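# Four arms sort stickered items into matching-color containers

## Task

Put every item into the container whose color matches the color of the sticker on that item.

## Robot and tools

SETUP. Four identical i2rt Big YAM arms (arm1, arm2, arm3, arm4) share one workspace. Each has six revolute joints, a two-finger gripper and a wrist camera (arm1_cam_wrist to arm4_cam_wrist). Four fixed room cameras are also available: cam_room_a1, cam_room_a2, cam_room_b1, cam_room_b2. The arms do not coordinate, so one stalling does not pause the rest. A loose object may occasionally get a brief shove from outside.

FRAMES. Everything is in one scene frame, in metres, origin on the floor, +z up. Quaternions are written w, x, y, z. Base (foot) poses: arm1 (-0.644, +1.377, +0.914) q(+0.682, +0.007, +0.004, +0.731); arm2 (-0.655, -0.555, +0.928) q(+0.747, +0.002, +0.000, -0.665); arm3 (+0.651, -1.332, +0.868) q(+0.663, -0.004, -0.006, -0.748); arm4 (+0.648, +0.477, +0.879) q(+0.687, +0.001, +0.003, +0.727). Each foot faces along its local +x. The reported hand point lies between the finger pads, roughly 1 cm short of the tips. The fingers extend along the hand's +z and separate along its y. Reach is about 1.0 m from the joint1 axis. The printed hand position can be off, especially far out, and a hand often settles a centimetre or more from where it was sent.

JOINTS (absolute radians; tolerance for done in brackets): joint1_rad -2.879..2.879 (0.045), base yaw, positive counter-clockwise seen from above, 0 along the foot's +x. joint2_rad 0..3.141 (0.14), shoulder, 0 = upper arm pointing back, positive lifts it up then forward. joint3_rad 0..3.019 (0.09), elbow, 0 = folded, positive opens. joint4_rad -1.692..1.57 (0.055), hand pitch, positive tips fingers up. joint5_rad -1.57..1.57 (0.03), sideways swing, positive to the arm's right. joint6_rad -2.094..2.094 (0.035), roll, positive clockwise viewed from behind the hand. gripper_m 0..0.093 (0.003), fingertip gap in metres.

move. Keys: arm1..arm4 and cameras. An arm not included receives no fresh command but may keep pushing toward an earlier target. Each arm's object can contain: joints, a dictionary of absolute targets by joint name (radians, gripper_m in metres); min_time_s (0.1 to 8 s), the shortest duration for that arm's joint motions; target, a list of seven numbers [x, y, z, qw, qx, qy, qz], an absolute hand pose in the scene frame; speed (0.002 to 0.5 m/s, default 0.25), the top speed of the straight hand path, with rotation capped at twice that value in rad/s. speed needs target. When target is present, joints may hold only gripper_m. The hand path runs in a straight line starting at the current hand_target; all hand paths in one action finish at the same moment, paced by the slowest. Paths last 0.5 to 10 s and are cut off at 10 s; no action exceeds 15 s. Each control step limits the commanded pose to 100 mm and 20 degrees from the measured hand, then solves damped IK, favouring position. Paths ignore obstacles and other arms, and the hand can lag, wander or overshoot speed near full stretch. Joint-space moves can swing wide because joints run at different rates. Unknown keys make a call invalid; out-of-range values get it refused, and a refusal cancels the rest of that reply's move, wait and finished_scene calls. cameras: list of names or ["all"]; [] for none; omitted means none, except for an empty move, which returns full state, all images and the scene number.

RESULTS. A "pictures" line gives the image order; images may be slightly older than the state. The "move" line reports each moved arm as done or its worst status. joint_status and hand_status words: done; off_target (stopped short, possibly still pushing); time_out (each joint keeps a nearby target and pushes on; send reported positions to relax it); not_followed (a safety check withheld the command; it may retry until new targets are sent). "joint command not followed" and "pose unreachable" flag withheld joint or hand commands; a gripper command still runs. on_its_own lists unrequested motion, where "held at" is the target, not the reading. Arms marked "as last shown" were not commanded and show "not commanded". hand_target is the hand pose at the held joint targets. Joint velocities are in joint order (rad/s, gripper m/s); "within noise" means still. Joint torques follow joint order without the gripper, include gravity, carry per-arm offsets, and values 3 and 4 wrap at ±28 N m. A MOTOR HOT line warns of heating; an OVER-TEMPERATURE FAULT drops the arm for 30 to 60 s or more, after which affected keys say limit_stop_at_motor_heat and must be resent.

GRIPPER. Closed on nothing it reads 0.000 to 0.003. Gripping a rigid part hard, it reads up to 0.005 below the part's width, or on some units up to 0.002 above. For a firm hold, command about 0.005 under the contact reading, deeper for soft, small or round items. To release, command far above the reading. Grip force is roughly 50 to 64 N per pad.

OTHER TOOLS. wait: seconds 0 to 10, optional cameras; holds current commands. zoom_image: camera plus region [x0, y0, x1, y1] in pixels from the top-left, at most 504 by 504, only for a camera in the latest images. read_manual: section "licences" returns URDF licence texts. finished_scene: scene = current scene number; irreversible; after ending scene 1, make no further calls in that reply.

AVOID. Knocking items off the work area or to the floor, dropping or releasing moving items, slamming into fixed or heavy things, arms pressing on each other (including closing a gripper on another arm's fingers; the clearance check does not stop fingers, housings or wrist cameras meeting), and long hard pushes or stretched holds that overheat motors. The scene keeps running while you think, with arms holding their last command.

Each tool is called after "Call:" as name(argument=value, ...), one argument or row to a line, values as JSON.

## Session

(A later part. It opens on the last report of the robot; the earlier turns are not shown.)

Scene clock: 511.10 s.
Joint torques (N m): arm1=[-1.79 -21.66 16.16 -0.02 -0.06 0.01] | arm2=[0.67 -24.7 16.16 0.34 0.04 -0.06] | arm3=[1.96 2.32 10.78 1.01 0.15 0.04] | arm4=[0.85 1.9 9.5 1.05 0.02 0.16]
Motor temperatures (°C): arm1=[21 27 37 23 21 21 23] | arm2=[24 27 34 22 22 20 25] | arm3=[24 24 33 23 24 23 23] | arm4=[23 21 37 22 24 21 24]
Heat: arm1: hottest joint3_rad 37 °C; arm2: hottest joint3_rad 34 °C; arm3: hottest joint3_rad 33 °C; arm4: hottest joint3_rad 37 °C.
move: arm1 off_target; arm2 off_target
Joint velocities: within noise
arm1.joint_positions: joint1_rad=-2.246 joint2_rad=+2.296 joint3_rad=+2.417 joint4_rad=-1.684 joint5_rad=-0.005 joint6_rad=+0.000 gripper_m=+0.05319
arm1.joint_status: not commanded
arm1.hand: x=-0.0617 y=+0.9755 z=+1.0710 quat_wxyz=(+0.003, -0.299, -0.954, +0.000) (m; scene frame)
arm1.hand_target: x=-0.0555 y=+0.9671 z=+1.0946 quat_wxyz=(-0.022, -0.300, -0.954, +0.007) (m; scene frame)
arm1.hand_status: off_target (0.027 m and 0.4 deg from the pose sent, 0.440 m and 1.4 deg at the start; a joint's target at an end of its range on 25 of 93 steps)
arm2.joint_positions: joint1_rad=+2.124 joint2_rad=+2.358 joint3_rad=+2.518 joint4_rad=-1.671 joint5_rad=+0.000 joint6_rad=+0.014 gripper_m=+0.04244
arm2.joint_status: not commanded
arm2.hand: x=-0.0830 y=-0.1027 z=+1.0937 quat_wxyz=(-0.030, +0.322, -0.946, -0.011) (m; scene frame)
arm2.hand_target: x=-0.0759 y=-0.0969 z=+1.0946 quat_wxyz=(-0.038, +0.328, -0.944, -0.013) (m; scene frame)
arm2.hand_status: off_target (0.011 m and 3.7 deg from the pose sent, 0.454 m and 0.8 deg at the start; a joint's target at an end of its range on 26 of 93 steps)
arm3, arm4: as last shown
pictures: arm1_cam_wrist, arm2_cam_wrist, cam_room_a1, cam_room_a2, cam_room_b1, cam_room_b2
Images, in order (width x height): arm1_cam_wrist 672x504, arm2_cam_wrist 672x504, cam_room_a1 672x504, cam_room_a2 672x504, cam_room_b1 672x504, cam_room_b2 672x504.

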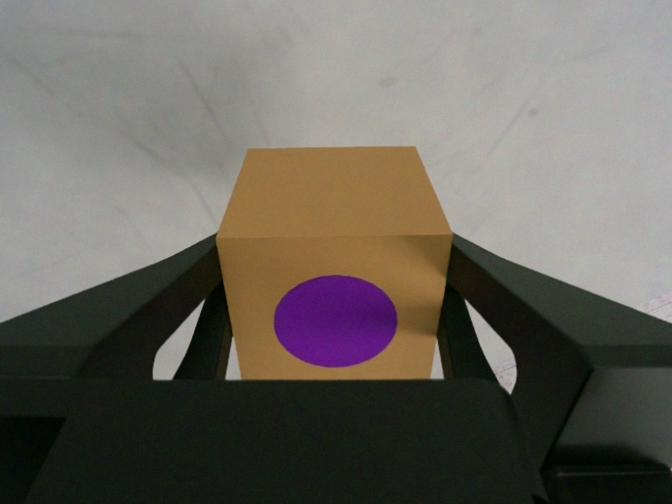

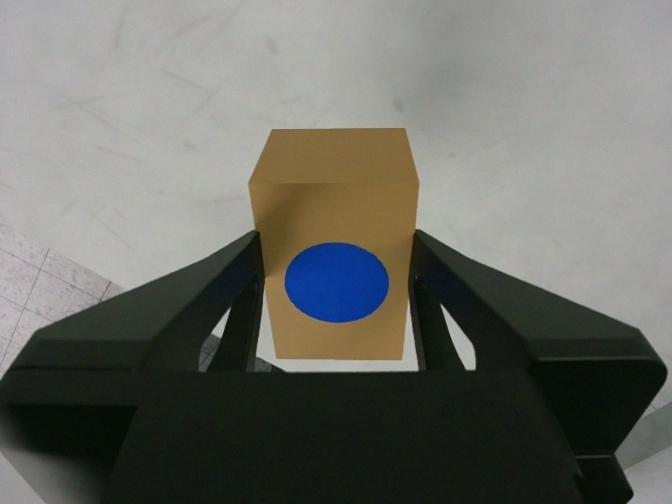

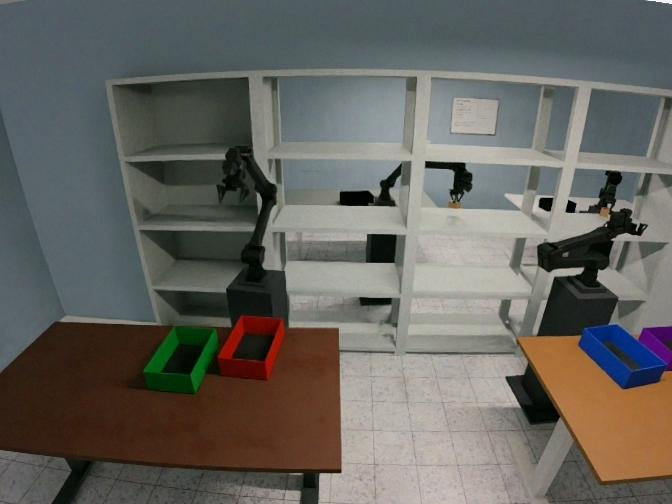

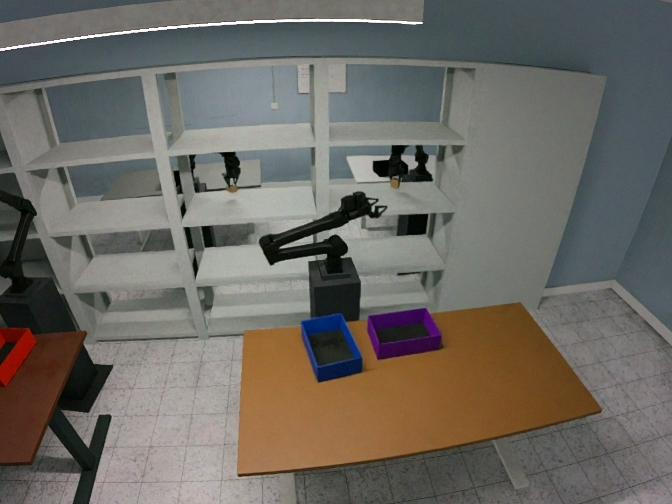

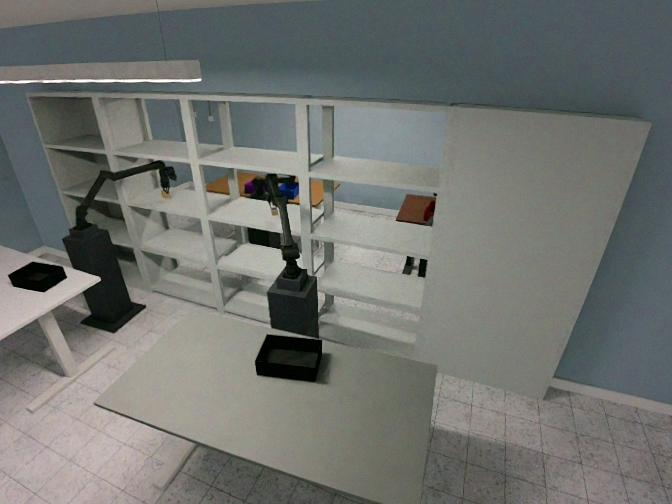

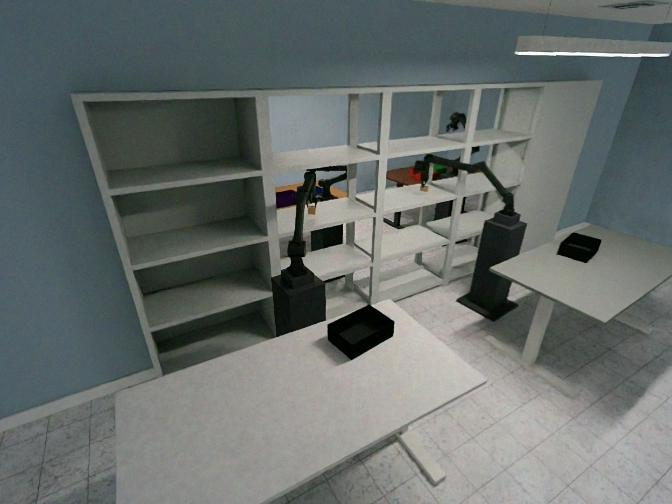

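Call:
move(
  arm1={"target": [-0.054, 0.966, 1.065, 0, 0.2998, 0.954, 0], "speed": 0.05},
  arm2={"target": [-0.075, -0.096, 1.06, 0, 0.3289, -0.9444, 0], "speed": 0.05},
  cameras=["arm1_cam_wrist", "arm2_cam_wrist"],
)

Scene clock: 516.60 s.
Joint torques (N m): arm1=[-2.55 -21.36 15.76 -0.2 -0.07 0.04] | arm2=[0.62 -24.64 15.8 0.25 0.06 -0.06] | arm3=[2.02 2.37 10.74 1.02 0.14 0.03] | arm4=[0.91 1.55 9.35 0.73 0.04 0.17]
Motor temperatures (°C): arm1=[21 27 37 23 21 21 23] | arm2=[24 28 35 22 22 20 25] | arm3=[24 24 33 23 24 23 23] | arm4=[23 21 37 22 24 21 24]
Heat: arm1: hottest joint3_rad 37 °C; arm2: hottest joint3_rad 35 °C; arm3: hottest joint3_rad 33 °C; arm4: hottest joint3_rad 37 °C.
move: arm1 off_target; arm2 off_target
Joint velocities: within noise
arm1.joint_positions: joint1_rad=-2.246 joint2_rad=+2.331 joint3_rad=+2.417 joint4_rad=-1.684 joint5_rad=-0.005 joint6_rad=+0.000 gripper_m=+0.05319
arm1.joint_status: not commanded
arm1.hand: x=-0.0614 y=+0.9751 z=+1.0472 quat_wxyz=(+0.020, -0.299, -0.954, -0.005) (m; scene frame)
arm1.hand_target: x=-0.0549 y=+0.9667 z=+1.0651 quat_wxyz=(-0.001, -0.300, -0.954, +0.000) (m; scene frame)
arm1.hand_status: off_target (0.021 m and 2.4 deg from the pose sent, 0.014 m and 0.4 deg at the start)
arm2.joint_positions: joint1_rad=+2.124 joint2_rad=+2.400 joint3_rad=+2.518 joint4_rad=-1.671 joint5_rad=+0.000 joint6_rad=+0.014 gripper_m=+0.04244
arm2.joint_status: not commanded
arm2.hand: x=-0.0824 y=-0.1022 z=+1.0642 quat_wxyz=(-0.010, +0.322, -0.947, -0.004) (m; scene frame)
arm2.hand_target: x=-0.0757 y=-0.0968 z=+1.0597 quat_wxyz=(-0.014, +0.329, -0.944, -0.005) (m; scene frame)
arm2.hand_status: off_target (0.011 m and 1.5 deg from the pose sent, 0.035 m and 3.7 deg at the start; a joint's target at an end of its range on 36 of 39 steps)
arm3, arm4: as last shown
pictures: arm1_cam_wrist, arm2_cam_wrist
Images, in order (width x height): arm1_cam_wrist 672x504, arm2_cam_wrist 672x504.

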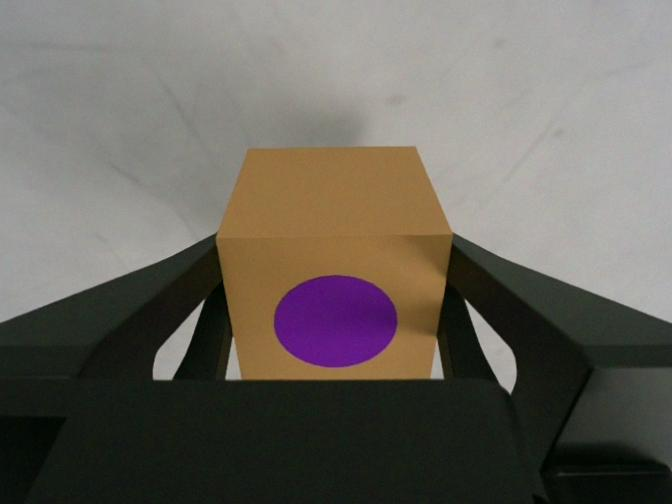

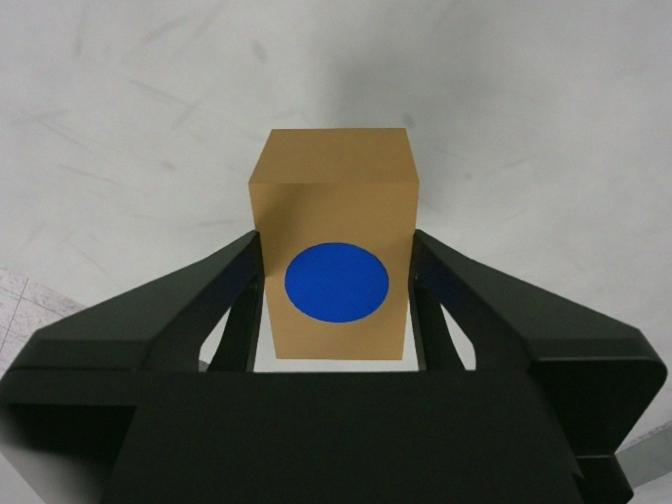

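Call:
move(
  arm1={"target": [-0.054, 0.966, 1.053, 0, 0.2998, 0.954, 0], "speed": 0.03},
  arm2={"target": [-0.075, -0.096, 1.04, 0, 0.3289, -0.9444, 0], "speed": 0.03},
  cameras=["arm1_cam_wrist", "arm2_cam_wrist"],
)

Call:
move(
  arm1={"target": [-0.054, 0.966, 1.043, 0, 0.2998, 0.954, 0], "speed": 0.03},
  arm2={"target": [-0.075, -0.096, 1.03, 0, 0.3289, -0.9444, 0], "speed": 0.03},
  cameras=["arm1_cam_wrist", "arm2_cam_wrist"],
)

Scene clock: 521.67 s.
Joint torques (N m): arm1=[-2.73 -21.13 12.55 0.92 -0.03 -0.02] | arm2=[0.62 -24.82 15.99 0.2 0.06 -0.06] | arm3=[2.02 2.32 10.76 1.05 0.13 0.03] | arm4=[0.56 2.14 9.36 1.02 0.03 0.15]
Motor temperatures (°C): arm1=[21 28 38 23 21 21 23] | arm2=[24 28 35 22 22 20 25] | arm3=[24 24 33 23 24 23 23] | arm4=[23 21 37 22 24 21 24]
Heat: arm1: hottest joint3_rad 38 °C; arm2: hottest joint3_rad 35 °C; arm3: hottest joint3_rad 33 °C; arm4: hottest joint3_rad 37 °C.
move: arm1 off_target; arm2 off_target
Joint velocities: within noise
arm1.joint_positions: joint1_rad=-2.246 joint2_rad=+2.331 joint3_rad=+2.417 joint4_rad=-1.676 joint5_rad=-0.005 joint6_rad=+0.000 gripper_m=+0.05319
arm1.joint_status: not commanded
arm1.hand: x=-0.0597 y=+0.9740 z=+1.0472 quat_wxyz=(+0.016, -0.299, -0.954, -0.004) (m; scene frame)
arm1.hand_target: x=-0.0543 y=+0.9663 z=+1.0531 quat_wxyz=(+0.000, -0.300, -0.954, +0.000) (m; scene frame)
arm1.hand_status: off_target (0.011 m and 1.9 deg from the pose sent, 0.013 m and 2.4 deg at the start)
arm2.joint_positions: joint1_rad=+2.124 joint2_rad=+2.428 joint3_rad=+2.518 joint4_rad=-1.671 joint5_rad=+0.000 joint6_rad=+0.014 gripper_m=+0.04244
arm2.joint_status: not commanded
arm2.hand: x=-0.0825 y=-0.1022 z=+1.0439 quat_wxyz=(+0.003, +0.322, -0.947, +0.000) (m; scene frame)
arm2.hand_target: x=-0.0755 y=-0.0966 z=+1.0400 quat_wxyz=(-0.002, +0.329, -0.944, -0.001) (m; scene frame)
arm2.hand_status: off_target (0.011 m and 0.9 deg from the pose sent, 0.026 m and 1.5 deg at the start; a joint's target at an end of its range on 16 of 37 steps)
arm3, arm4: as last shown
pictures: arm1_cam_wrist, arm2_cam_wrist
Images, in order (width x height): arm1_cam_wrist 672x504, arm2_cam_wrist 672x504.

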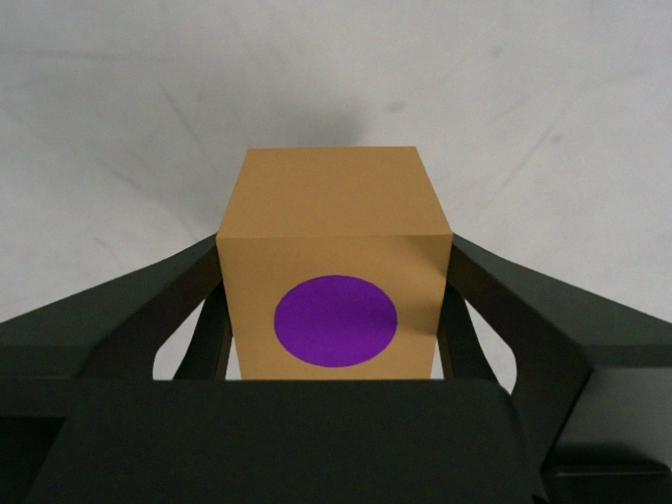

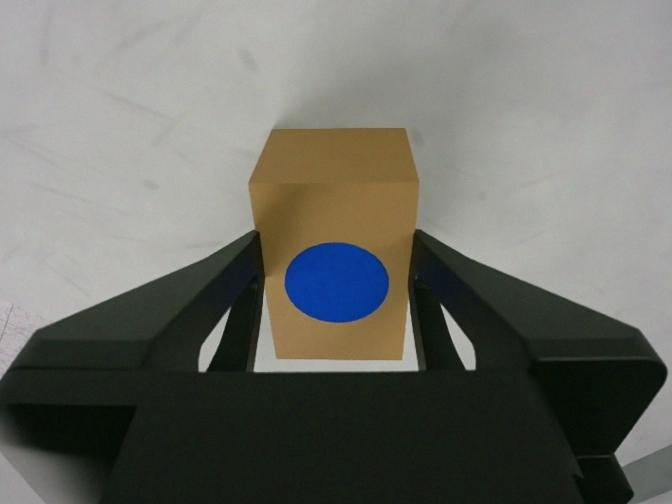

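Scene clock: 522.63 s.
Joint torques (N m): arm1=[-2.55 -21.71 10.8 0.85 -0.03 -0.04] | arm2=[0.79 -25.23 13.56 1.18 0.06 -0.07] | arm3=[2.02 2.49 10.74 1.01 0.15 0.03] | arm4=[0.38 1.67 9.32 0.95 0.05 0.13]
Motor temperatures (°C): arm1=[21 28 38 23 21 21 23] | arm2=[24 28 35 22 22 20 25] | arm3=[24 24 33 23 24 23 23] | arm4=[23 21 37 22 24 21 24]
Heat: arm1: hottest joint3_rad 38 °C; arm2: hottest joint3_rad 35 °C; arm3: hottest joint3_rad 33 °C; arm4: hottest joint3_rad 37 °C.
move: arm1 done; arm2 off_target
Joint velocities: within noise
arm1.joint_positions: joint1_rad=-2.246 joint2_rad=+2.331 joint3_rad=+2.409 joint4_rad=-1.648 joint5_rad=-0.005 joint6_rad=+0.000 gripper_m=+0.05319
arm1.joint_status: not commanded
arm1.hand: x=-0.0555 y=+0.9710 z=+1.0440 quat_wxyz=(+0.007, -0.299, -0.954, -0.001) (m; scene frame)
arm1.hand_target: x=-0.0540 y=+0.9661 z=+1.0431 quat_wxyz=(+0.000, -0.300, -0.954, +0.000) (m; scene frame)
arm1.hand_status: done (0.005 m and 0.8 deg from the pose sent, 0.011 m and 1.9 deg at the start)
arm2.joint_positions: joint1_rad=+2.124 joint2_rad=+2.428 joint3_rad=+2.518 joint4_rad=-1.671 joint5_rad=+0.000 joint6_rad=+0.014 gripper_m=+0.04244
arm2.joint_status: not commanded
arm2.hand: x=-0.0825 y=-0.1022 z=+1.0439 quat_wxyz=(+0.003, +0.322, -0.947, +0.000) (m; scene frame)
arm2.hand_target: x=-0.0756 y=-0.0966 z=+1.0301 quat_wxyz=(-0.001, +0.329, -0.944, +0.000) (m; scene frame)
arm2.hand_status: off_target (0.017 m and 0.9 deg from the pose sent, 0.017 m and 0.9 deg at the start)
arm3, arm4: as last shown
pictures: arm1_cam_wrist, arm2_cam_wrist
Images, in order (width x height): arm1_cam_wrist 672x504, arm2_cam_wrist 672x504.

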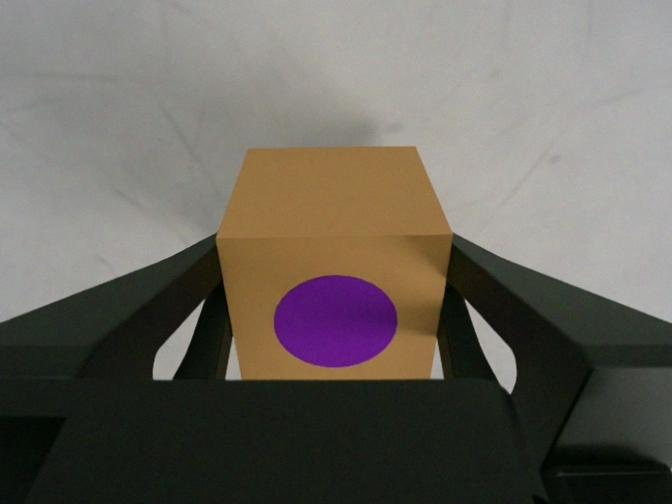

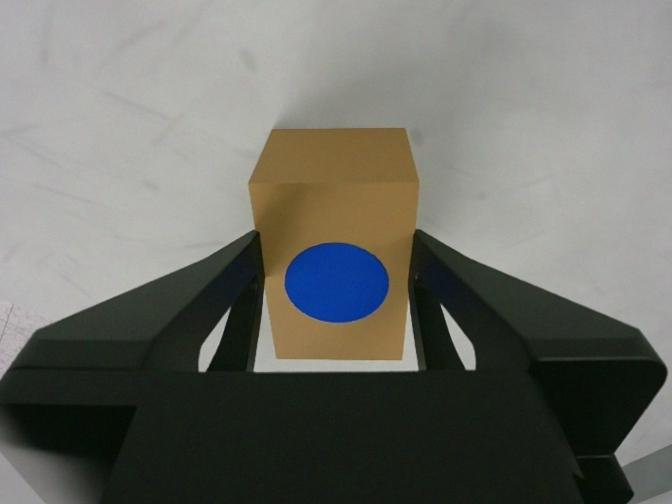

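Call:
move(
  arm1={"target": [-0.054, 0.966, 1.028, 0, 0.2998, 0.954, 0], "speed": 0.03},
  arm2={"target": [-0.075, -0.096, 1.015, 0, 0.3289, -0.9444, 0], "speed": 0.03},
  cameras=["arm1_cam_wrist", "arm2_cam_wrist"],
)

Scene clock: 529.63 s.
Joint torques (N m): arm1=[-2.2 -21.95 9.22 1.01 -0.01 0.04] | arm2=[0.73 -25.58 9.74 1.29 0.04 -0.07] | arm3=[1.9 2.43 10.73 1.06 0.14 0.04] | arm4=[0.67 1.55 9.47 1.03 0.05 0.18]
Motor temperatures (°C): arm1=[21 29 37 23 21 21 23] | arm2=[24 28 35 22 22 20 26] | arm3=[24 24 33 23 24 23 23] | arm4=[23 21 37 22 24 21 24]
Heat: arm1: hottest joint3_rad 37 °C; arm2: hottest joint3_rad 35 °C; arm3: hottest joint3_rad 33 °C; arm4: hottest joint3_rad 37 °C.
move: arm1 done; arm2 off_target
Joint velocities: within noise
arm1.joint_positions: joint1_rad=-2.246 joint2_rad=+2.331 joint3_rad=+2.381 joint4_rad=-1.613 joint5_rad=-0.005 joint6_rad=+0.000 gripper_m=+0.05319
arm1.joint_status: not commanded
arm1.hand: x=-0.0536 y=+0.9697 z=+1.0332 quat_wxyz=(+0.003, -0.299, -0.954, +0.000) (m; scene frame)
arm1.hand_target: x=-0.0540 y=+0.9661 z=+1.0281 quat_wxyz=(+0.000, -0.300, -0.954, +0.000) (m; scene frame)
arm1.hand_status: done (0.006 m and 0.4 deg from the pose sent, 0.017 m and 0.8 deg at the start)
arm2.joint_positions: joint1_rad=+2.124 joint2_rad=+2.428 joint3_rad=+2.518 joint4_rad=-1.630 joint5_rad=+0.000 joint6_rad=+0.014 gripper_m=+0.04244
arm2.joint_status: not commanded
arm2.hand: x=-0.0747 y=-0.0960 z=+1.0441 quat_wxyz=(-0.016, +0.322, -0.946, -0.006) (m; scene frame)
arm2.hand_target: x=-0.0756 y=-0.0967 z=+1.0155 quat_wxyz=(+0.000, +0.329, -0.944, +0.000) (m; scene frame)
arm2.hand_status: off_target (0.029 m and 2.1 deg from the pose sent, 0.030 m and 0.9 deg at the start)
arm3, arm4: as last shown
pictures: arm1_cam_wrist, arm2_cam_wrist
Images, in order (width x height): arm1_cam_wrist 672x504, arm2_cam_wrist 672x504.

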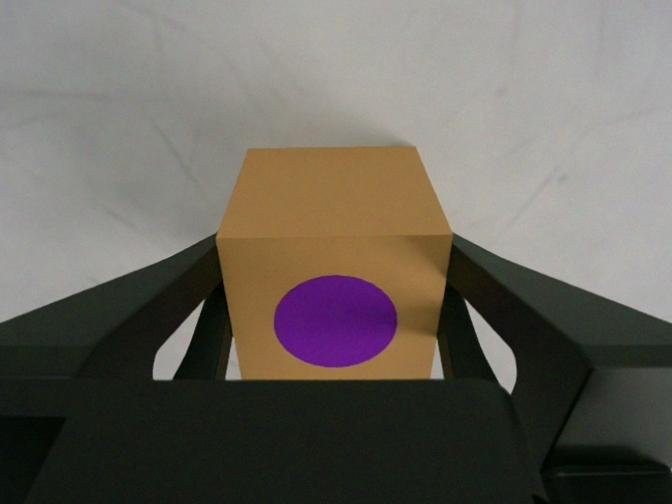

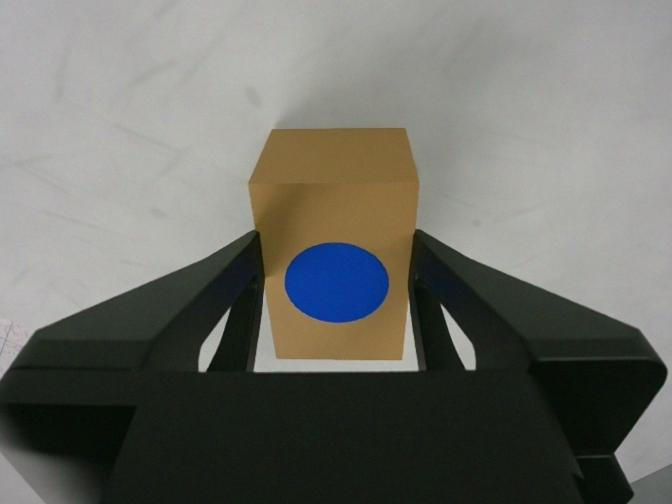

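Call:
move(
  arm1={"target": [-0.054, 0.966, 1.018, 0, 0.2998, 0.954, 0], "speed": 0.03},
  arm2={"target": [-0.077, -0.098, 1.005, 0, 0.3289, -0.9444, 0], "speed": 0.03},
  cameras=["arm1_cam_wrist", "arm2_cam_wrist"],
)

Scene clock: 536.00 s.
Joint torques (N m): arm1=[-1.9 -20.48 8.77 1.35 -0.05 -0.05] | arm2=[0.67 -25.64 8.21 1.65 0.05 -0.07] | arm3=[1.85 2.32 10.8 1.02 0.14 0.02] | arm4=[0.5 1.85 9.5 0.95 0.04 0.18]
Motor temperatures (°C): arm1=[21 29 36 23 21 21 23] | arm2=[24 29 35 22 22 20 26] | arm3=[24 24 34 23 24 23 23] | arm4=[23 21 37 22 24 21 24]
Heat: arm1: hottest joint3_rad 36 °C; arm2: hottest joint3_rad 35 °C; arm3: hottest joint3_rad 34 °C; arm4: hottest joint3_rad 37 °C.
move: arm1 off_target; arm2 off_target
Joint velocities: within noise
arm1.joint_positions: joint1_rad=-2.246 joint2_rad=+2.319 joint3_rad=+2.357 joint4_rad=-1.592 joint5_rad=-0.005 joint6_rad=+0.000 gripper_m=+0.05319
arm1.joint_status: not commanded
arm1.hand: x=-0.0539 y=+0.9699 z=+1.0324 quat_wxyz=(-0.001, -0.299, -0.954, +0.001) (m; scene frame)
arm1.hand_target: x=-0.0542 y=+0.9662 z=+1.0181 quat_wxyz=(+0.000, -0.300, -0.954, +0.000) (m; scene frame)
arm1.hand_status: off_target (0.015 m and 0.2 deg from the pose sent, 0.016 m and 0.4 deg at the start)
arm2.joint_positions: joint1_rad=+2.124 joint2_rad=+2.412 joint3_rad=+2.479 joint4_rad=-1.597 joint5_rad=+0.000 joint6_rad=+0.014 gripper_m=+0.04245
arm2.joint_status: not commanded
arm2.hand: x=-0.0748 y=-0.0960 z=+1.0404 quat_wxyz=(-0.020, +0.322, -0.946, -0.008) (m; scene frame)
arm2.hand_target: x=-0.0778 y=-0.0988 z=+1.0056 quat_wxyz=(+0.001, +0.329, -0.944, +0.000) (m; scene frame)
arm2.hand_status: off_target (0.036 m and 2.6 deg from the pose sent, 0.039 m and 2.1 deg at the start)
arm3: as last shown
arm4.joint_positions: joint1_rad=+0.203 joint2_rad=+0.065 joint3_rad=+0.253 joint4_rad=+0.012 joint5_rad=+0.002 joint6_rad=-0.013 gripper_m=+0.09399
arm4.joint_status: not commanded
arm4.hand: x=+0.5817 y=+0.7366 z=+1.2221 quat_wxyz=(-0.475, +0.503, -0.385, -0.611) (m; scene frame)
arm4.hand_target: x=+0.5828 y=+0.7345 z=+1.2209 quat_wxyz=(-0.471, +0.501, -0.389, -0.613) (m; scene frame)
arm4.hand_status: not commanded
pictures: arm1_cam_wrist, arm2_cam_wrist
Images, in order (width x height): arm1_cam_wrist 672x504, arm2_cam_wrist 672x504.

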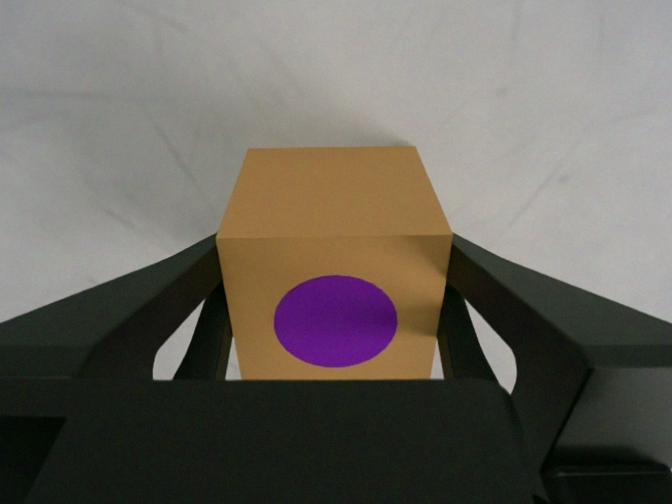

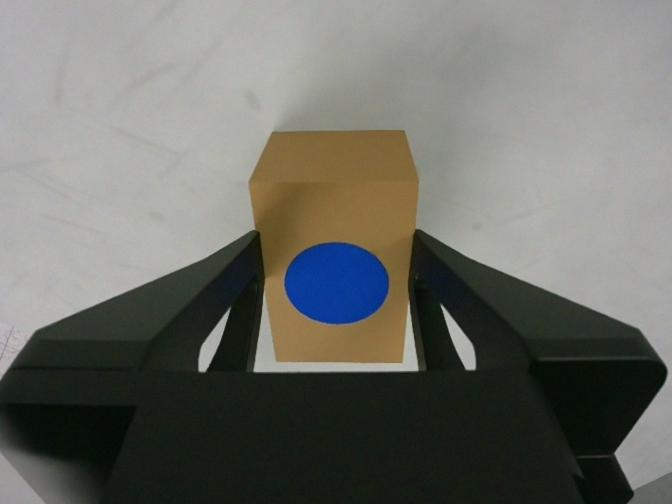

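Call:
move(
  arm1={"target": [-0.054, 0.9695, 1.040, 0, 0.2998, 0.954, 0], "speed": 0.05},
  arm2={"target": [-0.075, -0.096, 1.045, 0, 0.3289, -0.9444, 0], "speed": 0.05},
)

Call:
move(
  arm1={"joints": {"gripper_m": 0.09}},
  arm2={"joints": {"gripper_m": 0.085}},
  cameras=["arm1_cam_wrist", "arm2_cam_wrist"],
)

Scene clock: 545.57 s.
Joint torques (N m): arm1=[-2.26 -21.25 12.72 -0.39 -0.05 0.02] | arm2=[0.79 -24.7 15.95 0.2 0.07 -0.06] | arm3=[2.08 2.37 10.74 1.02 0.14 0.02] | arm4=[0.79 2.08 9.5 0.87 0.03 0.14]
Motor temperatures (°C): arm1=[21 28 35 23 21 21 24] | arm2=[23 29 34 22 22 20 26] | arm3=[24 24 34 23 24 23 23] | arm4=[23 21 37 22 24 21 24]
Heat: arm1: hottest joint3_rad 35 °C; arm2: hottest joint3_rad 34 °C; arm3: hottest joint3_rad 34 °C; arm4: hottest joint3_rad 37 °C.
move: arm1 done; arm2 off_target
Joint velocities: within noise
arm1.joint_positions: joint1_rad=-2.246 joint2_rad=+2.319 joint3_rad=+2.357 joint4_rad=-1.599 joint5_rad=-0.005 joint6_rad=+0.000 gripper_m=+0.05319
arm1.joint_status: not commanded
arm1.hand: x=-0.0553 y=+0.9708 z=+1.0326 quat_wxyz=(+0.002, -0.299, -0.954, +0.000) (m; scene frame)
arm1.hand_target: x=-0.0541 y=+0.9696 z=+1.0400 quat_wxyz=(+0.000, -0.300, -0.954, +0.000) (m; scene frame)
arm1.hand_status: done (0.008 m and 0.3 deg from the pose sent, 0.008 m and 0.2 deg at the start)
arm2.joint_positions: joint1_rad=+2.124 joint2_rad=+2.419 joint3_rad=+2.518 joint4_rad=-1.671 joint5_rad=+0.000 joint6_rad=+0.014 gripper_m=+0.04245
arm2.joint_status: not commanded
arm2.hand: x=-0.0825 y=-0.1022 z=+1.0503 quat_wxyz=(-0.001, +0.322, -0.947, -0.001) (m; scene frame)
arm2.hand_target: x=-0.0757 y=-0.0967 z=+1.0448 quat_wxyz=(-0.005, +0.329, -0.944, -0.002) (m; scene frame)
arm2.hand_status: off_target (0.011 m and 0.8 deg from the pose sent, 0.004 m and 2.6 deg at the start; a joint's target at an end of its range on 17 of 39 steps)
arm3, arm4: as last shown
pictures: none

Scene clock: 546.13 s.
Joint torques (N m): arm1=[-1.79 -21.54 12.55 -0.05 -0.05 0] | arm2=[0.62 -24.82 15.94 0.2 0.07 -0.06] | arm3=[2.02 2.37 10.71 1.02 0.14 0.03] | arm4=[0.56 1.49 9.37 0.98 0.07 0.17]
Motor temperatures (°C): arm1=[21 28 35 23 21 21 23] | arm2=[23 29 34 22 22 20 25] | arm3=[24 24 34 23 24 23 23] | arm4=[23 21 37 22 24 21 24]
Heat: arm1: hottest joint3_rad 35 °C; arm2: hottest joint3_rad 34 °C; arm3: hottest joint3_rad 34 °C; arm4: hottest joint3_rad 37 °C.
move: arm1 done; arm2 done
Joint velocities: within noise
arm1.joint_positions: joint1_rad=-2.246 joint2_rad=+2.320 joint3_rad=+2.357 joint4_rad=-1.606 joint5_rad=-0.006 joint6_rad=+0.000 gripper_m=+0.08996
arm1.joint_status: all done
arm1.hand: x=-0.0567 y=+0.9719 z=+1.0316 quat_wxyz=(+0.006, -0.299, -0.954, -0.001) (m; scene frame)
arm1.hand_target: x=-0.0541 y=+0.9696 z=+1.0400 quat_wxyz=(+0.000, -0.300, -0.954, +0.000) (m; scene frame)
arm1.hand_status: not commanded
arm2.joint_positions: joint1_rad=+2.124 joint2_rad=+2.419 joint3_rad=+2.518 joint4_rad=-1.671 joint5_rad=+0.000 joint6_rad=+0.013 gripper_m=+0.08492
arm2.joint_status: all done
arm2.hand: x=-0.0825 y=-0.1022 z=+1.0503 quat_wxyz=(-0.001, +0.323, -0.947, -0.001) (m; scene frame)
arm2.hand_target: x=-0.0757 y=-0.0967 z=+1.0448 quat_wxyz=(-0.005, +0.329, -0.944, -0.002) (m; scene frame)
arm2.hand_status: not commanded
arm3.joint_positions: joint1_rad=+1.560 joint2_rad=+0.641 joint3_rad=+1.391 joint4_rad=-1.594 joint5_rad=-0.003 joint6_rad=-0.008 gripper_m=+0.09396
arm3.joint_status: not commanded
arm3.hand: x=+0.8519 y=-1.3516 z=+1.3545 quat_wxyz=(-0.356, -0.055, -0.933, +0.030) (m; scene frame)
arm3.hand_target: x=+0.8510 y=-1.3497 z=+1.3691 quat_wxyz=(-0.367, -0.054, -0.928, +0.029) (m; scene frame)
arm3.hand_status: not commanded
arm4: as last shown
pictures: arm1_cam_wrist, arm2_cam_wrist
Images, in order (width x height): arm1_cam_wrist 672x504, arm2_cam_wrist 672x504.

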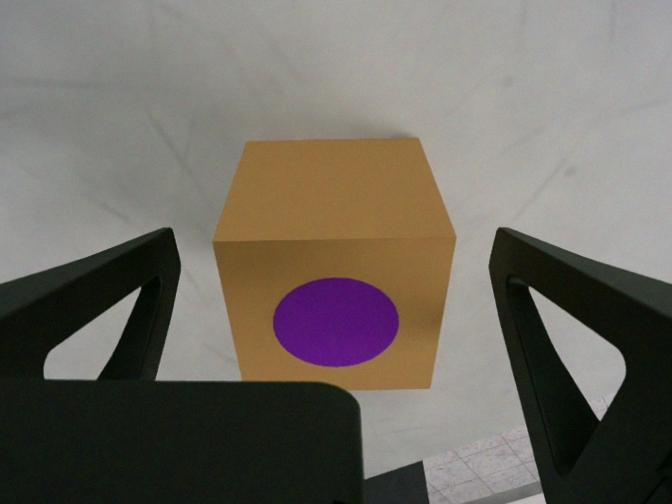

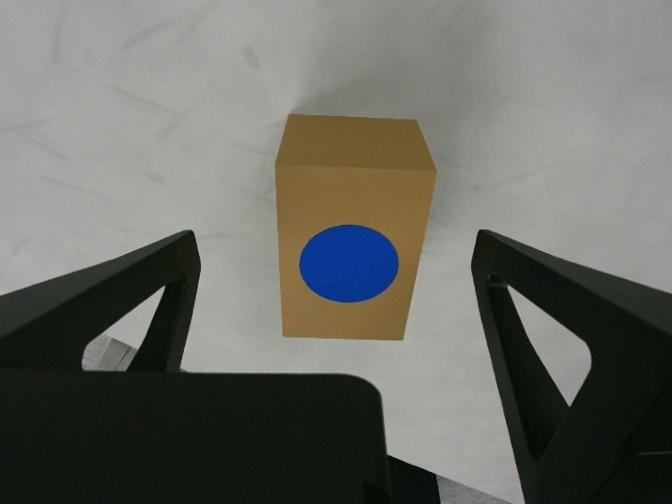

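Call:
move(
  arm1={"target": [-0.41, 1.214, 1.09, 0, 0.2998, 0.954, 0], "speed": 0.15},
  arm2={"target": [-0.43, -0.377, 1.09, 0, 0.3289, -0.9444, 0], "speed": 0.15},
  arm4={"joints": {"joint1_rad": 0.905}, "min_time_s": 3},
  cameras=["arm1_cam_wrist", "arm2_cam_wrist", "arm4_cam_wrist"],
)

Call:
move(
  arm4={"target": [0.279, 0.734, 1.08, -0.1825, 0.7569, -0.2379, -0.5808], "speed": 0.2},
  cameras=["arm4_cam_wrist"],
)

Scene clock: 561.23 s.
Joint torques (N m): arm1=[-2.84 -4.31 10.5 0.24 -0.02 -0.04] | arm2=[0.91 -7.94 9.65 0.34 0.06 -0.04] | arm3=[1.96 2.55 10.74 0.99 0.15 0.02] | arm4=[1.2 1.96 9.42 0.99 0.01 0.14]
Motor temperatures (°C): arm1=[21 28 35 23 21 21 23] | arm2=[23 29 35 22 22 20 25] | arm3=[24 24 34 23 24 23 23] | arm4=[23 21 37 22 24 21 24]
Heat: arm1: hottest joint3_rad 35 °C; arm2: hottest joint3_rad 35 °C; arm3: hottest joint3_rad 34 °C; arm4: hottest joint3_rad 37 °C.
move: arm1 done; arm2 done; arm4 done
Joint velocities: within noise
arm1.joint_positions: joint1_rad=-2.246 joint2_rad=+1.084 joint3_rad=+0.896 joint4_rad=-1.366 joint5_rad=-0.006 joint6_rad=+0.000 gripper_m=+0.08996
arm1.joint_status: not commanded
arm1.hand: x=-0.4073 y=+1.2154 z=+1.0876 quat_wxyz=(-0.001, -0.299, -0.954, +0.001) (m; scene frame)
arm1.hand_target: x=-0.4100 y=+1.2141 z=+1.0899 quat_wxyz=(+0.000, -0.300, -0.954, +0.000) (m; scene frame)
arm1.hand_status: done (0.004 m and 0.2 deg from the pose sent, 0.432 m and 0.7 deg at the start)
arm2.joint_positions: joint1_rad=+2.124 joint2_rad=+1.120 joint3_rad=+0.890 joint4_rad=-1.320 joint5_rad=+0.000 joint6_rad=+0.013 gripper_m=+0.08492
arm2.joint_status: not commanded
arm2.hand: x=-0.4241 y=-0.3730 z=+1.0950 quat_wxyz=(-0.011, +0.323, -0.946, -0.005) (m; scene frame)
arm2.hand_target: x=-0.4300 y=-0.3771 z=+1.0900 quat_wxyz=(+0.000, +0.329, -0.944, +0.000) (m; scene frame)
arm2.hand_status: done (0.009 m and 1.5 deg from the pose sent, 0.445 m and 0.8 deg at the start)
arm3: as last shown
arm4.joint_positions: joint1_rad=+0.899 joint2_rad=+0.065 joint3_rad=+0.253 joint4_rad=+0.012 joint5_rad=+0.002 joint6_rad=-0.013 gripper_m=+0.09399
arm4.joint_status: all done
arm4.hand: x=+0.4321 y=+0.6332 z=+1.2232 quat_wxyz=(-0.238, +0.603, -0.190, -0.737) (m; scene frame)
arm4.hand_target: x=+0.4328 y=+0.6303 z=+1.2220 quat_wxyz=(-0.231, +0.602, -0.192, -0.740) (m; scene frame)
arm4.hand_status: not commanded
pictures: arm1_cam_wrist, arm2_cam_wrist, arm4_cam_wrist
Images, in order (width x height): arm1_cam_wrist 672x504, arm2_cam_wrist 672x504, arm4_cam_wrist 672x504.

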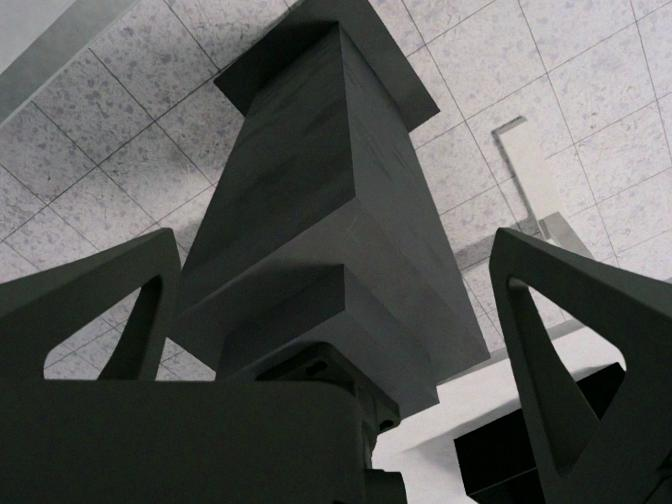

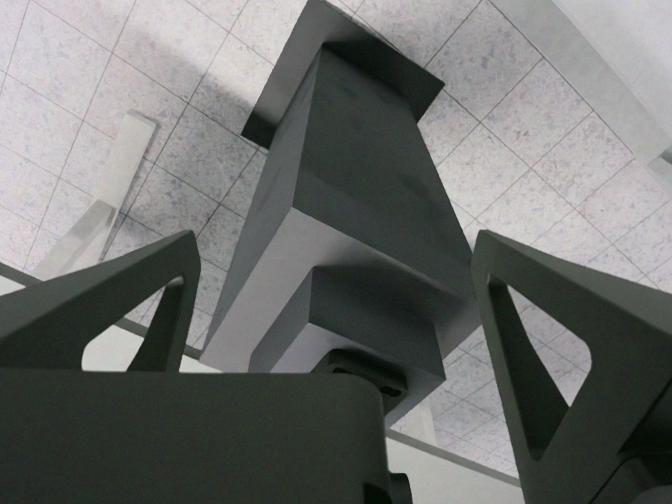

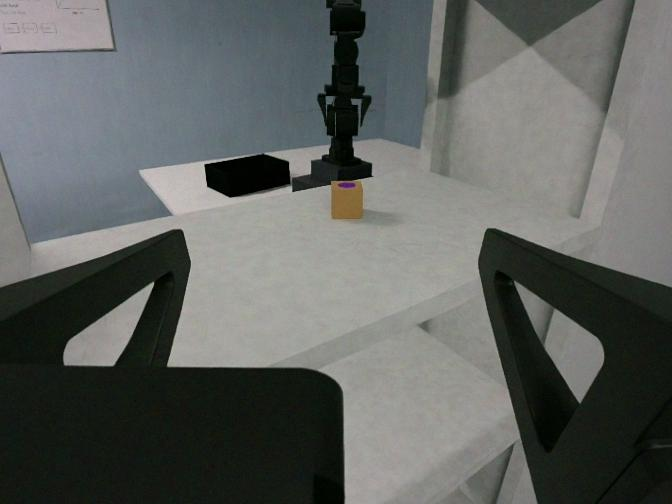

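Scene clock: 563.03 s.
Joint torques (N m): arm1=[-3.02 -3.49 10.37 0.06 -0.05 -0.06] | arm2=[0.91 -8.18 9.63 0.34 0.06 -0.04] | arm3=[1.96 2.49 10.74 1.03 0.13 0.03] | arm4=[1.85 -5.6 10.82 2.19 0.15 0.16]
Motor temperatures (°C): arm1=[21 28 35 23 21 21 23] | arm2=[23 29 35 22 22 20 25] | arm3=[24 24 34 23 24 23 23] | arm4=[23 21 37 22 24 21 24]
Heat: arm1: hottest joint3_rad 35 °C; arm2: hottest joint3_rad 35 °C; arm3: hottest joint3_rad 34 °C; arm4: hottest joint3_rad 37 °C.
move: arm4 off_target
Joint velocities: within noise
arm1, arm2, arm3: as last shown
arm1.hand: x=-0.4073 y=+1.2154 z=+1.0876 quat_wxyz=(-0.001, -0.298, -0.954, +0.001) (m; scene frame)
arm4.joint_positions: joint1_rad=+0.904 joint2_rad=+1.081 joint3_rad=+0.389 joint4_rad=+0.370 joint5_rad=+0.006 joint6_rad=-0.013 gripper_m=+0.09399
arm4.joint_status: not commanded
arm4.hand: x=+0.2945 y=+0.7272 z=+1.0544 quat_wxyz=(-0.180, +0.774, -0.242, -0.557) (m; scene frame)
arm4.hand_target: x=+0.2804 y=+0.7330 z=+1.0802 quat_wxyz=(-0.182, +0.757, -0.238, -0.581) (m; scene frame)
arm4.hand_status: off_target (0.031 m and 3.4 deg from the pose sent, 0.233 m and 26.6 deg at the start)
pictures: arm4_cam_wrist
Images, in order (width x height): arm4_cam_wrist 672x504.

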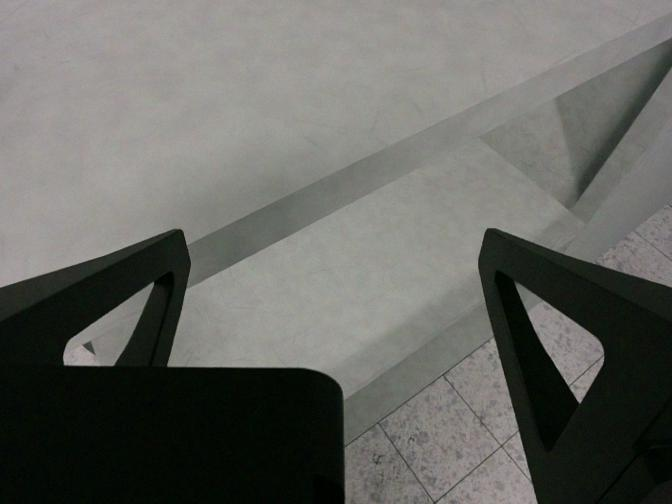

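Call:
move(
  arm4={"target": [0.024, 0.916, 1.09, -0.1887, 0.7414, -0.2330, -0.6003], "speed": 0.2},
  cameras=["arm4_cam_wrist"],
)

Scene clock: 569.97 s.
Joint torques (N m): arm1=[-2.55 -3.66 10.39 0.09 0.04 -0.01] | arm2=[0.91 -8.06 9.66 0.32 0.06 -0.04] | arm3=[2.08 2.37 10.76 1.06 0.15 0.03] | arm4=[0.62 -18.32 11.56 1.05 -0.01 0.15]
Motor temperatures (°C): arm1=[21 28 36 23 21 21 23] | arm2=[23 29 34 22 22 20 24] | arm3=[24 24 34 23 24 23 23] | arm4=[23 22 37 22 24 21 24]
Heat: arm1: hottest joint3_rad 36 °C; arm2: hottest joint3_rad 34 °C; arm3: hottest joint3_rad 34 °C; arm4: hottest joint3_rad 37 °C.
move: arm4 off_target
Joint velocities: within noise
arm1, arm2, arm3: as last shown
arm4.joint_positions: joint1_rad=+0.904 joint2_rad=+1.850 joint3_rad=+1.248 joint4_rad=+0.383 joint5_rad=+0.003 joint6_rad=-0.013 gripper_m=+0.09399
arm4.joint_status: not commanded
arm4.hand: x=+0.0359 y=+0.9075 z=+1.0861 quat_wxyz=(-0.191, +0.744, -0.232, -0.596) (m; scene frame)
arm4.hand_target: x=+0.0247 y=+0.9154 z=+1.0901 quat_wxyz=(-0.189, +0.741, -0.233, -0.600) (m; scene frame)
arm4.hand_status: off_target (0.015 m and 0.6 deg from the pose sent, 0.332 m and 6.3 deg at the start)
pictures: arm4_cam_wrist
Images, in order (width x height): arm4_cam_wrist 672x504.

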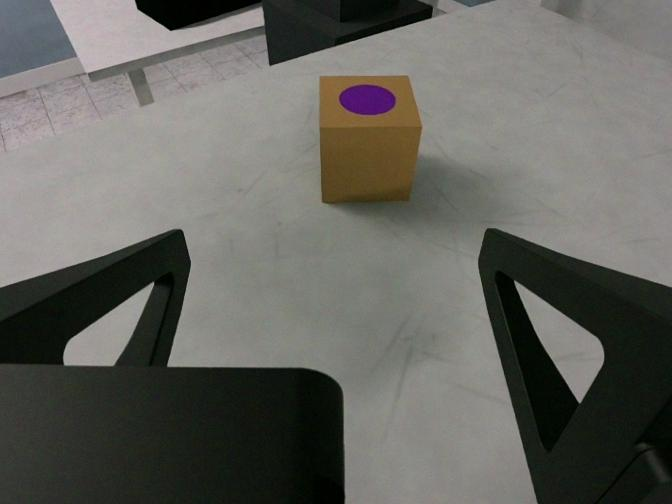

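Call:
move(
  arm4={"target": [-0.010, 0.963, 1.06, -0.1887, 0.7414, -0.2330, -0.6003], "speed": 0.15},
  cameras=["arm4_cam_wrist"],
)

Scene clock: 585.77 s.
Joint torques (N m): arm1=[-2.73 -3.84 10.51 0.09 -0.02 -0.04] | arm2=[0.91 -8 9.65 0.36 0.06 -0.04] | arm3=[2.02 2.43 10.73 1.03 0.14 0.02] | arm4=[0.67 -21.19 11.81 1.16 -0.03 0.08]
Motor temperatures (°C): arm1=[21 27 36 23 21 21 23] | arm2=[23 28 33 22 22 20 24] | arm3=[24 24 34 23 24 23 23] | arm4=[22 23 38 22 24 21 24]
Heat: arm1: hottest joint3_rad 36 °C; arm2: hottest joint3_rad 33 °C; arm3: hottest joint3_rad 34 °C; arm4: hottest joint3_rad 38 °C.
move: arm4 off_target
Joint velocities: within noise
arm1, arm2, arm3: as last shown
arm4.joint_positions: joint1_rad=+0.878 joint2_rad=+2.014 joint3_rad=+1.416 joint4_rad=+0.371 joint5_rad=-0.026 joint6_rad=-0.013 gripper_m=+0.09399
arm4.joint_status: not commanded
arm4.hand: x=+0.0006 y=+0.9520 z=+1.0529 quat_wxyz=(-0.187, +0.746, -0.234, -0.594) (m; scene frame)
arm4.hand_target: x=-0.0090 y=+0.9624 z=+1.0601 quat_wxyz=(-0.189, +0.741, -0.233, -0.600) (m; scene frame)
arm4.hand_status: off_target (0.017 m and 0.9 deg from the pose sent, 0.077 m and 0.6 deg at the start)
pictures: arm4_cam_wrist
Images, in order (width x height): arm4_cam_wrist 672x504.

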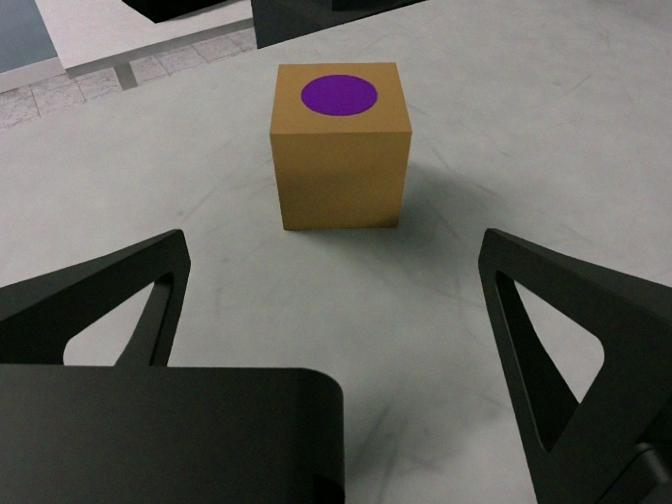

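Call:
move(
  arm4={"target": [-0.078, 1.010, 1.046, -0.1887, 0.7414, -0.2330, -0.6003], "speed": 0.1},
  cameras=["arm4_cam_wrist"],
)

Scene clock: 592.33 s.
Joint torques (N m): arm1=[-3.02 -3.84 10.45 0.29 -0.05 -0.08] | arm2=[0.91 -8.06 9.65 0.35 0.06 -0.04] | arm3=[1.96 2.37 10.81 1.02 0.14 0.03] | arm4=[1.38 -23.88 12.75 1.09 0.09 0.02]
Motor temperatures (°C): arm1=[21 27 36 23 21 21 23] | arm2=[23 28 33 22 22 20 24] | arm3=[24 24 34 23 24 23 23] | arm4=[22 24 39 22 24 21 24]
Heat: arm1: hottest joint3_rad 36 °C; arm2: hottest joint3_rad 33 °C; arm3: hottest joint3_rad 34 °C; arm4: hottest joint3_rad 39 °C.
move: arm4 off_target
Joint velocities: within noise
arm1, arm2, arm3: as last shown
arm4.joint_positions: joint1_rad=+0.878 joint2_rad=+2.214 joint3_rad=+1.747 joint4_rad=+0.249 joint5_rad=-0.026 joint6_rad=-0.013 gripper_m=+0.09399
arm4.joint_status: not commanded
arm4.hand: x=-0.0667 y=+1.0017 z=+1.0481 quat_wxyz=(-0.188, +0.743, -0.233, -0.598) (m; scene frame)
arm4.hand_target: x=-0.0769 y=+1.0092 z=+1.0459 quat_wxyz=(-0.189, +0.741, -0.233, -0.600) (m; scene frame)
arm4.hand_status: off_target (0.014 m and 0.4 deg from the pose sent, 0.098 m and 0.9 deg at the start)
pictures: arm4_cam_wrist
Images, in order (width x height): arm4_cam_wrist 672x504.

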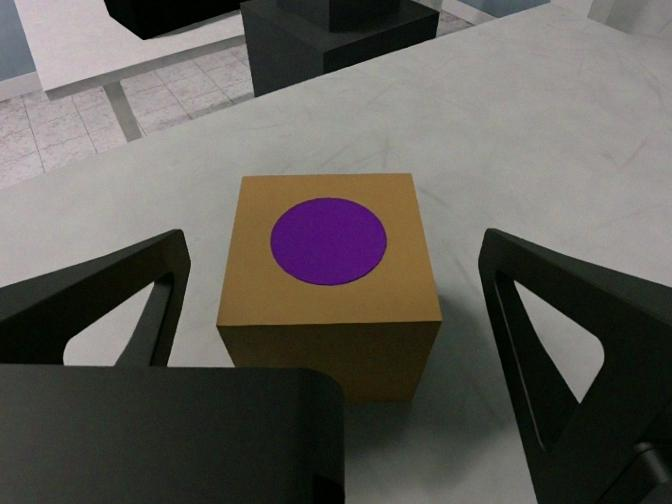

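Call:
move(
  arm4={"target": [-0.078, 1.008, 1.028, -0.1887, 0.7414, -0.2330, -0.6003], "speed": 0.05},
  cameras=["arm4_cam_wrist"],
)

Scene clock: 597.50 s.
Joint torques (N m): arm1=[-2.32 -3.66 10.41 0.18 -0.03 -0.07] | arm2=[1.03 -8.06 9.63 0.29 0.06 -0.03] | arm3=[2.02 2.37 10.78 1.01 0.14 0.03] | arm4=[0.79 -24 11.52 2.17 0.19 0.08]
Motor temperatures (°C): arm1=[21 27 36 23 21 21 23] | arm2=[23 28 33 22 22 20 24] | arm3=[24 24 34 23 24 23 23] | arm4=[22 24 39 22 24 21 24]
Heat: arm1: hottest joint3_rad 36 °C; arm2: hottest joint3_rad 33 °C; arm3: hottest joint3_rad 34 °C; arm4: hottest joint3_rad 39 °C.
move: arm4 off_target
Joint velocities: within noise
arm1, arm2, arm3: as last shown
arm4.joint_positions: joint1_rad=+0.878 joint2_rad=+2.233 joint3_rad=+1.747 joint4_rad=+0.253 joint5_rad=-0.026 joint6_rad=-0.013 gripper_m=+0.09399
arm4.joint_status: not commanded
arm4.hand: x=-0.0674 y=+1.0021 z=+1.0325 quat_wxyz=(-0.186, +0.748, -0.234, -0.592) (m; scene frame)
arm4.hand_target: x=-0.0770 y=+1.0073 z=+1.0280 quat_wxyz=(-0.189, +0.741, -0.233, -0.600) (m; scene frame)
arm4.hand_status: off_target (0.013 m and 1.2 deg from the pose sent, 0.024 m and 0.4 deg at the start)
pictures: arm4_cam_wrist
Images, in order (width x height): arm4_cam_wrist 672x504.

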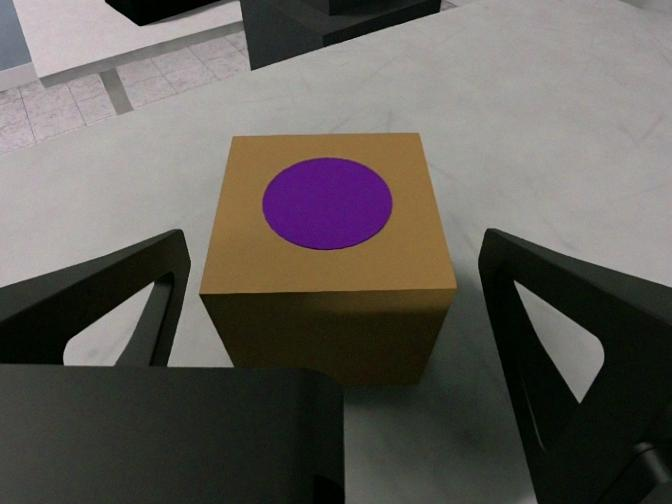

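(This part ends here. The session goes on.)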